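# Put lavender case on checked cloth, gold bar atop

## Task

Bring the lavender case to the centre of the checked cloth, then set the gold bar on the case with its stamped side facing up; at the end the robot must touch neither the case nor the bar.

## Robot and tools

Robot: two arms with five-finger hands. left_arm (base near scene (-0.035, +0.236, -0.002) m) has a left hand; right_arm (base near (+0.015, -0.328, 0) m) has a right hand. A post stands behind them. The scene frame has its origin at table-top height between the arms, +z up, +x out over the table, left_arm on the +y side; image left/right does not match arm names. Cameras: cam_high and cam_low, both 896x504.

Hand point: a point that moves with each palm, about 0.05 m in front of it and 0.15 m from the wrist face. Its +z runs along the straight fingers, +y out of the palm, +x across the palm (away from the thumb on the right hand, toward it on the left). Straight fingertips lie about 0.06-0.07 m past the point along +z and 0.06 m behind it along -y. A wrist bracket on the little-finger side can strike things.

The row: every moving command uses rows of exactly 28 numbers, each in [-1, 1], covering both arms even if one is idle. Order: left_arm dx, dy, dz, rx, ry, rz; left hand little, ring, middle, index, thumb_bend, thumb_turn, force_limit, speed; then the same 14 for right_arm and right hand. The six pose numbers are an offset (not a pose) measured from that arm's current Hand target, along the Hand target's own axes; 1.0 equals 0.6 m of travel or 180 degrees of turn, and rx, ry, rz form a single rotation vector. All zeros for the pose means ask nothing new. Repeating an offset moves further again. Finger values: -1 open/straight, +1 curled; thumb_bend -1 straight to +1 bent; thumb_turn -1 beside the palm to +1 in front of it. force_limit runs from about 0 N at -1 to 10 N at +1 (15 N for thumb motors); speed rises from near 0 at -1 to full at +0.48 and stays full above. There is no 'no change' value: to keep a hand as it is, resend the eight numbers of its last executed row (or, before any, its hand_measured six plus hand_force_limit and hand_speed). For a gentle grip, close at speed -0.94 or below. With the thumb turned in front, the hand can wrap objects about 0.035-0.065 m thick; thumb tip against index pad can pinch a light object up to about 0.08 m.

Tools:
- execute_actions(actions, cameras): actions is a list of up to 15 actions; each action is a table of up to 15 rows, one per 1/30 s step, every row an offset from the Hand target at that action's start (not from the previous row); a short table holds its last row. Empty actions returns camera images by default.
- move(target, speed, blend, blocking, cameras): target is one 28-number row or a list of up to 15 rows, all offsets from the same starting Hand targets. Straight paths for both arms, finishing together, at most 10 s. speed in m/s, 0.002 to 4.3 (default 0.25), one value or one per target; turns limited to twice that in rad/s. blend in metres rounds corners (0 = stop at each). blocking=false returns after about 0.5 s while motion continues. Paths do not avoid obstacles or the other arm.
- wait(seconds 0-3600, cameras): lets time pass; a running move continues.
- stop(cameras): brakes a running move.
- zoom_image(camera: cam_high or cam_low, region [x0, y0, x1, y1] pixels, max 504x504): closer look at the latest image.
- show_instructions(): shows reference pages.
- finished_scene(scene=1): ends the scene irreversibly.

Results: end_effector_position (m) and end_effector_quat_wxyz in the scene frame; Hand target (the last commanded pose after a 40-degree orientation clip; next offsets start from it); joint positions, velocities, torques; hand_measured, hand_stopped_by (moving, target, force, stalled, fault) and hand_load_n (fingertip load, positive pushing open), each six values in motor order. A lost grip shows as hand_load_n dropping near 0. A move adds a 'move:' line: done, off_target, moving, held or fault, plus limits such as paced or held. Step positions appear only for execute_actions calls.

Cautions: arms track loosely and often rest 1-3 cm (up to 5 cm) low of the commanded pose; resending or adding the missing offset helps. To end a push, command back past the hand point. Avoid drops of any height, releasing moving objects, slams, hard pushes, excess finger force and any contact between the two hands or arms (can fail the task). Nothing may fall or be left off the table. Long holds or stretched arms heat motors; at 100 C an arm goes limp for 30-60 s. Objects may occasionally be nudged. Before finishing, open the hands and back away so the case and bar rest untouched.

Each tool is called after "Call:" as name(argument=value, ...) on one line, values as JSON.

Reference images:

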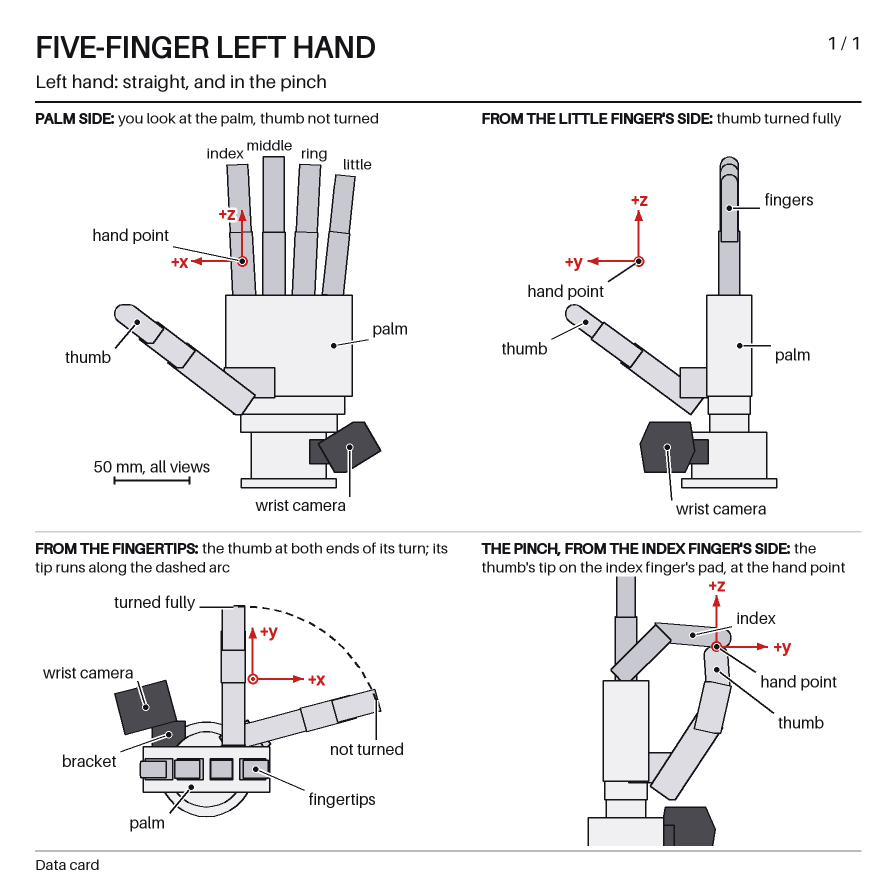

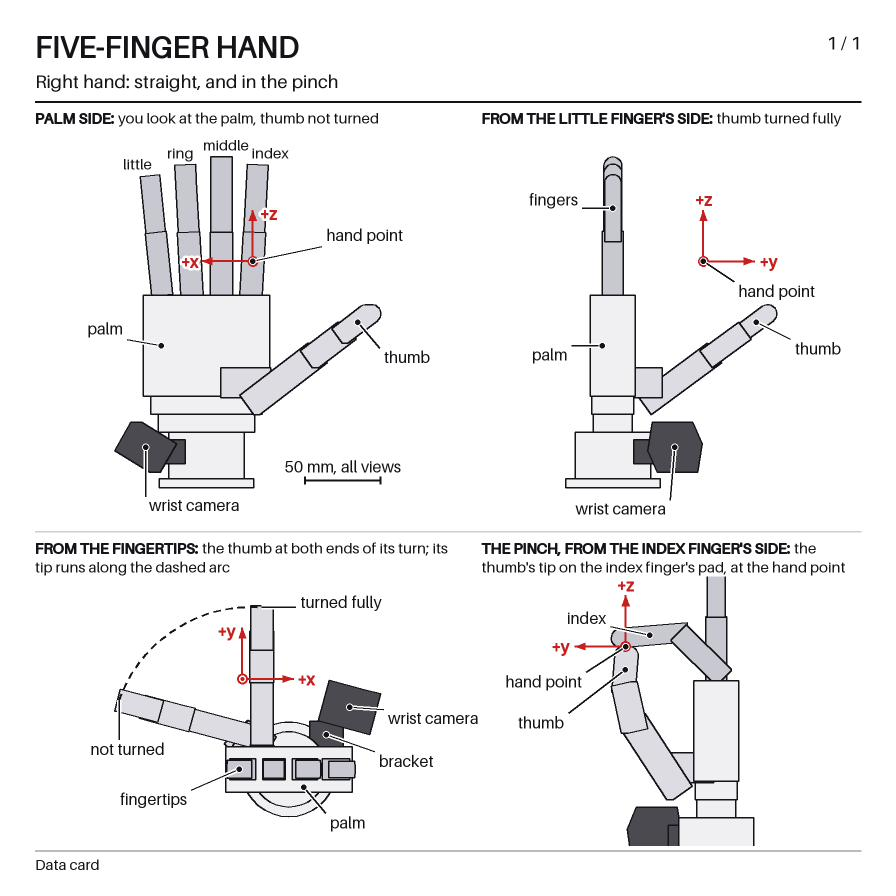

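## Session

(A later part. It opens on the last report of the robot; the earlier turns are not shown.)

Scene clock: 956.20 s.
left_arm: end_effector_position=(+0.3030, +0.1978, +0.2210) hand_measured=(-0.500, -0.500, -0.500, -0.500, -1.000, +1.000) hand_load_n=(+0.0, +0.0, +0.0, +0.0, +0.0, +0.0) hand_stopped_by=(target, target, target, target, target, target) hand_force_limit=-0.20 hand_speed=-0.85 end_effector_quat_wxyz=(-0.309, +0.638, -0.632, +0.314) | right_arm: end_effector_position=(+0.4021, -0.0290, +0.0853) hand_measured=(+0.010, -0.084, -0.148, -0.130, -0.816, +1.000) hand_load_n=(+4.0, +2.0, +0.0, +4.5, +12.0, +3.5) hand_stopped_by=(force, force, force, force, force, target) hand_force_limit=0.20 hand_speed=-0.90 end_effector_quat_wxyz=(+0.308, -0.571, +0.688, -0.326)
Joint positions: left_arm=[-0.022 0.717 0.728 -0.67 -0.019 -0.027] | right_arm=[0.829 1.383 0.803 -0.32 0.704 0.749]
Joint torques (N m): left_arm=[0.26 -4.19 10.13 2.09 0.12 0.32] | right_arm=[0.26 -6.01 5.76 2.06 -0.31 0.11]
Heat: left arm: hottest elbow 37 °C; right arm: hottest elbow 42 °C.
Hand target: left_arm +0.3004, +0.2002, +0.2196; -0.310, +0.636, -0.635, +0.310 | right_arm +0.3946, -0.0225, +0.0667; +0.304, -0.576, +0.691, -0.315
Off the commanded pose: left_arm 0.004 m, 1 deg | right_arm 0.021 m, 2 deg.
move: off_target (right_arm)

Call:
move(target=[[0,0,0,0,0,0,-0.5,-0.5,-0.5,-0.5,-1,1,-0.2,-0.85, -0.0008,-0.0187,-0.014,0,0,0,0.2,0.2,0.2,0.2,-0.5,1,0.2,-0.9],[0,0,0,0,0,0,-0.5,-0.5,-0.5,-0.5,-1,1,-0.2,-0.85, -0.0008,-0.0187,-0.014,0,0,0,-0.5,-0.5,-0.5,-0.5,-1,1,0.2,-0.92]], speed=0.05, cameras=["cam_high", "cam_low"])

Call:
zoom_image(camera="cam_high", region=[420, 260, 560, 400])

Call:
zoom_image(camera="cam_low", region=[450, 220, 550, 320])

Scene clock: 970.67 s.
left_arm: end_effector_position=(+0.3030, +0.1978, +0.2210) hand_measured=(-0.500, -0.500, -0.500, -0.500, -1.000, +1.000) hand_load_n=(+0.0, +0.0, +0.0, +0.0, +0.0, +0.0) hand_stopped_by=(target, target, target, target, target, target) hand_force_limit=-0.20 hand_speed=-0.85 end_effector_quat_wxyz=(-0.309, +0.638, -0.632, +0.314) | right_arm: end_effector_position=(+0.3992, -0.0279, +0.0836) hand_measured=(-0.500, -0.500, -0.500, -0.500, -1.000, +1.000) hand_load_n=(+0.0, +0.0, +0.0, +0.0, +0.0, +0.0) hand_stopped_by=(target, target, target, target, target, target) hand_force_limit=0.20 hand_speed=-0.92 end_effector_quat_wxyz=(+0.306, -0.571, +0.692, -0.319)
Joint positions: left_arm=[-0.022 0.717 0.728 -0.67 -0.019 -0.027] | right_arm=[0.829 1.382 0.803 -0.333 0.691 0.764]
Joint torques (N m): left_arm=[0.09 -4.13 10.13 2.1 0.12 0.31] | right_arm=[0.97 -8.47 7.42 0.96 0.18 0.02]
Heat: left arm: hottest elbow 37 °C; right arm: hottest elbow 41 °C.
Hand target: left_arm +0.3004, +0.2002, +0.2196; -0.310, +0.636, -0.635, +0.310 | right_arm +0.3949, -0.0229, +0.0806; +0.304, -0.576, +0.691, -0.315
Off the commanded pose: left_arm 0.004 m, 1 deg | right_arm 0.007 m, 1 deg.
move: done

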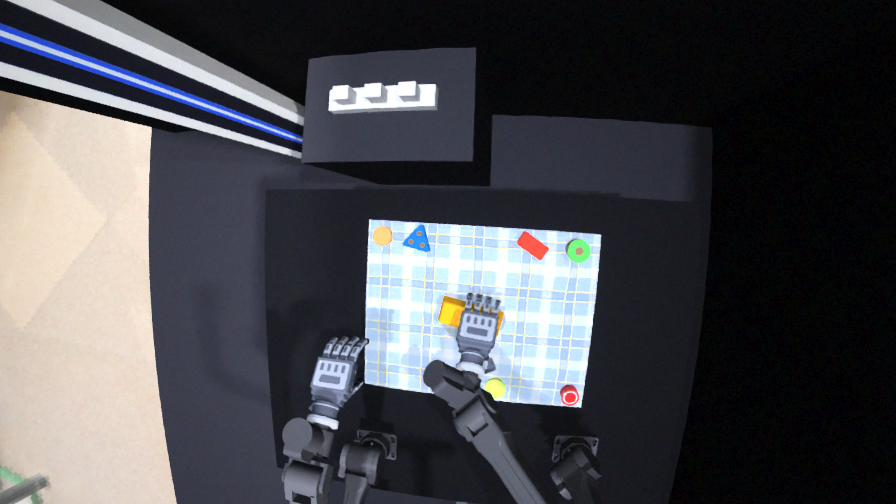

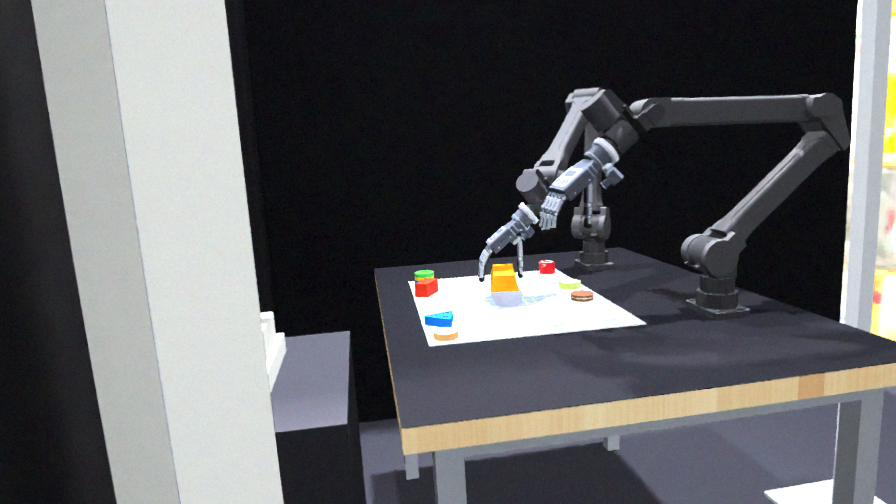

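Scaled by 3.600 from the camera's image (finer frame: 1280x720).

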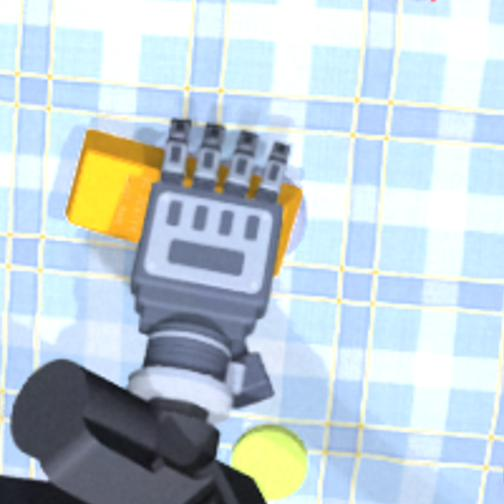

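Scaled by 5.040 from the camera's image (finer frame: 1280x720).

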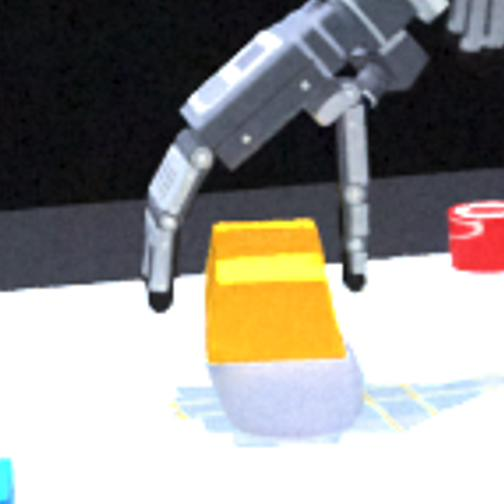

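Call:
move(target=[[0,0,0,0,0,0,-0.5,-0.5,-0.5,-0.5,-1,1,-0.2,-0.85, 0,0,0,0,0,0,-1,-1,-1,-1,-1,1,0.2,-0.6],[0,0,0,0,0,0,-0.5,-0.5,-0.5,-0.5,-1,1,-0.2,-0.85, -0.005,-0.13,-0.09,0,0,0,-1,-1,-1,-1,-1,1,0.2,-0.6]], speed=0.1, cameras=["cam_high", "cam_low"])

Call:
zoom_image(camera="cam_high", region=[420, 260, 560, 400])

Call:
zoom_image(camera="cam_low", region=[450, 220, 550, 320])

Scene clock: 992.10 s.
left_arm: end_effector_position=(+0.3030, +0.1978, +0.2210) hand_measured=(-0.500, -0.500, -0.500, -0.500, -1.000, +1.000) hand_load_n=(+0.0, +0.0, +0.0, +0.0, +0.0, +0.0) hand_stopped_by=(target, target, target, target, target, target) hand_force_limit=-0.20 hand_speed=-0.85 end_effector_quat_wxyz=(-0.309, +0.638, -0.632, +0.314) | right_arm: end_effector_position=(+0.3910, -0.0341, +0.1527) hand_measured=(-1.000, -1.000, -1.000, -1.000, -1.000, +1.000) hand_load_n=(+0.0, +0.0, +0.0, +0.0, +0.0, +0.0) hand_stopped_by=(target, target, target, target, target, target) hand_force_limit=0.20 hand_speed=-0.60 end_effector_quat_wxyz=(+0.288, -0.582, +0.691, -0.317)
Joint positions: left_arm=[-0.022 0.717 0.728 -0.67 -0.019 -0.027] | right_arm=[0.829 1.278 0.928 -0.604 0.681 0.764]
Joint torques (N m): left_arm=[0.21 -3.96 10.11 2.11 0.12 0.32] | right_arm=[-0.44 -8.94 10.7 0.84 0.19 -0.18]
Heat: left arm: hottest elbow 37 °C; right arm: hottest elbow 40 °C.
Hand target: left_arm +0.3004, +0.2002, +0.2196; -0.310, +0.636, -0.635, +0.310 | right_arm +0.4003, -0.0262, +0.1753; +0.304, -0.576, +0.691, -0.315
Off the commanded pose: left_arm 0.004 m, 1 deg | right_arm 0.026 m, 2 deg.
move: off_target (right_arm)

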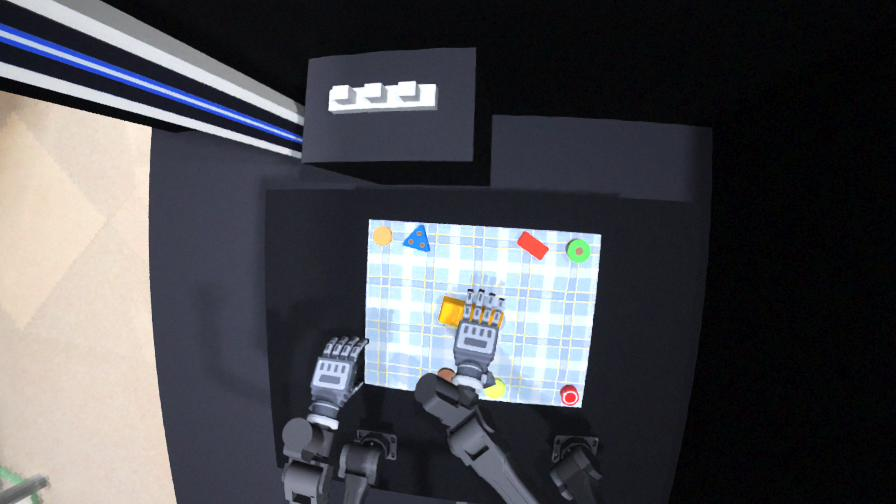

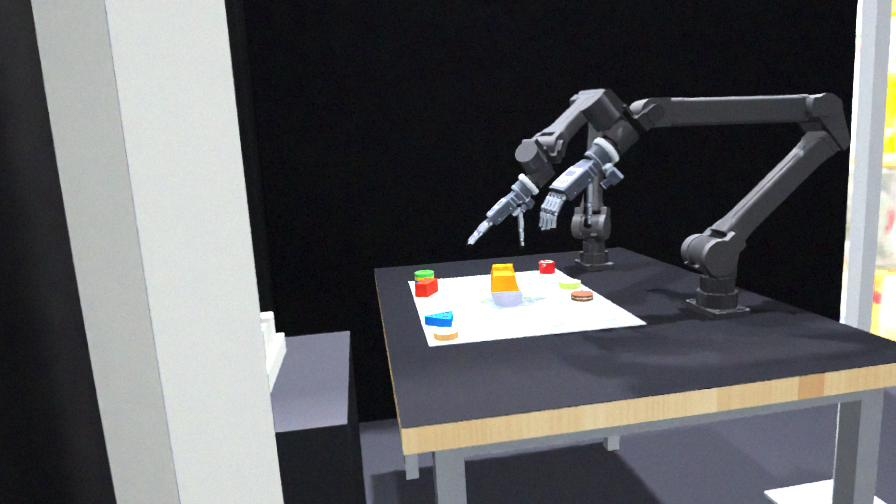

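Scaled by 3.600 from the camera's image (finer frame: 1280x720).

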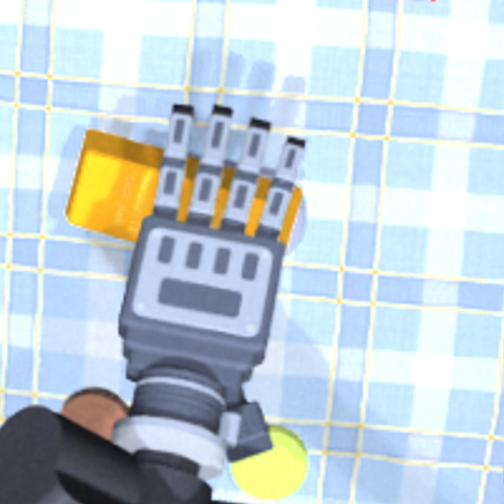

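Scaled by 5.040 from the camera's image (finer frame: 1280x720).

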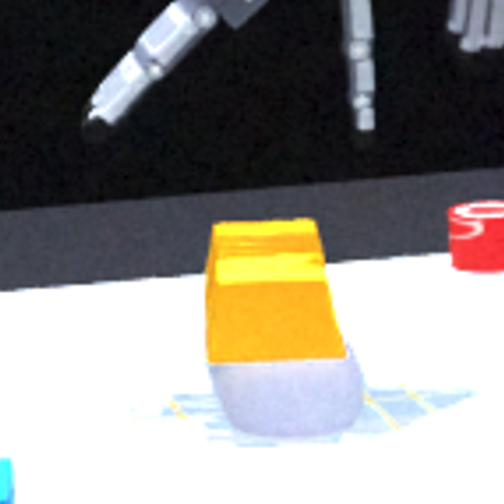

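Call:
move(target=[0,0,0,0,0,0,-0.5,-0.5,-0.5,-0.5,-1,1,-0.2,-0.85, 0.4138,-0.0767,-0.0217,0,0,0,-1,-1,-1,-1,-1,1,0.2,-0.6], speed=0.2, cameras=["cam_high", "cam_low"])

Call:
zoom_image(camera="cam_high", region=[420, 260, 560, 400])

Call:
zoom_image(camera="cam_low", region=[450, 220, 550, 320])

Scene clock: 1002.67 s.
left_arm: end_effector_position=(+0.3030, +0.1978, +0.2210) hand_measured=(-0.500, -0.500, -0.500, -0.500, -1.000, +1.000) hand_load_n=(+0.0, +0.0, +0.0, +0.0, -0.5, +0.0) hand_stopped_by=(target, target, target, target, target, target) hand_force_limit=-0.20 hand_speed=-0.85 end_effector_quat_wxyz=(-0.309, +0.638, -0.632, +0.314) | right_arm: end_effector_position=(+0.3812, -0.2742, +0.2068) hand_measured=(-1.000, -1.000, -1.000, -1.000, -1.000, +1.000) hand_load_n=(+0.0, +0.0, +0.0, +0.0, +0.0, +0.0) hand_stopped_by=(target, target, target, target, target, target) hand_force_limit=0.20 hand_speed=-0.60 end_effector_quat_wxyz=(+0.304, -0.574, +0.693, -0.312)
Joint positions: left_arm=[-0.022 0.717 0.728 -0.67 -0.019 -0.027] | right_arm=[0.138 0.81 0.724 -0.597 0.184 0.228]
Joint torques (N m): left_arm=[0.21 -3.9 10.14 2.06 0.12 0.31] | right_arm=[-0.26 -2.67 8.08 1.65 -0.18 -0.17]
Heat: left arm: hottest elbow 37 °C; right arm: hottest elbow 42 °C.
Hand target: left_arm +0.3004, +0.2002, +0.2196; -0.310, +0.636, -0.635, +0.310 | right_arm +0.3799, -0.2765, +0.2051; +0.304, -0.576, +0.691, -0.315
Off the commanded pose: left_arm 0.004 m, 1 deg | right_arm 0.003 m, 0 deg.
move: done

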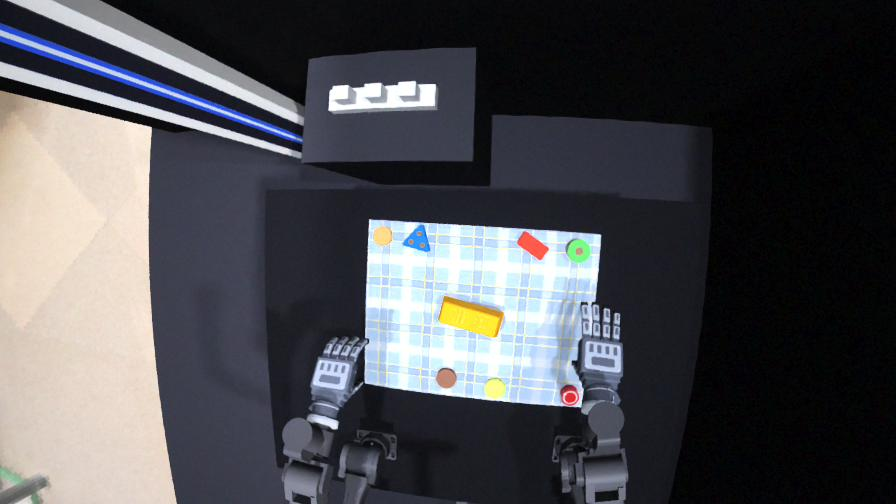

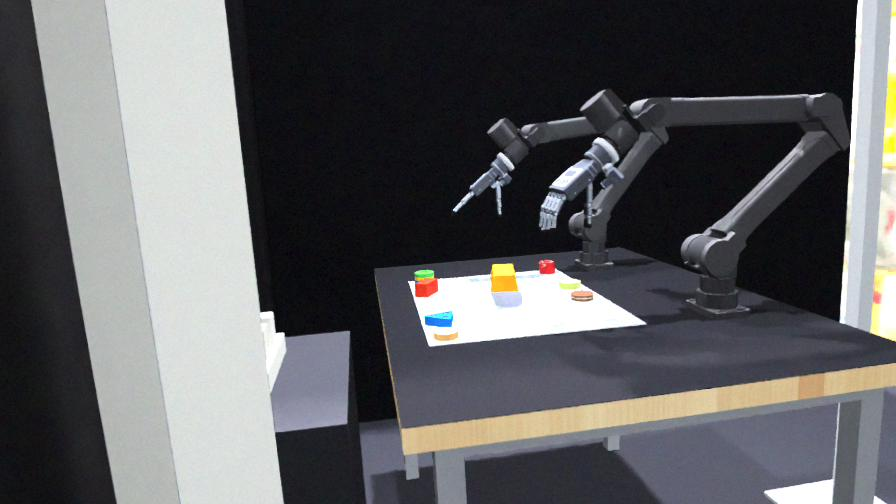

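Scaled by 3.600 from the camera's image (finer frame: 1280x720).

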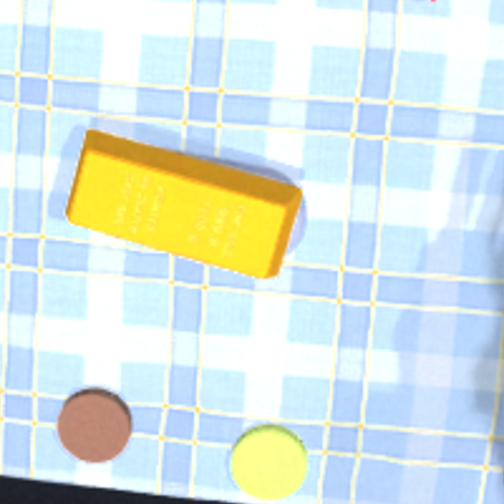

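Scaled by 5.040 from the camera's image (finer frame: 1280x720).

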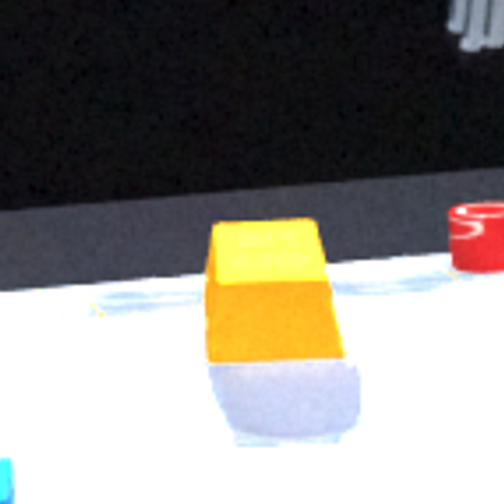

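Call:
finished_scene()

The scene is finished: the task was done.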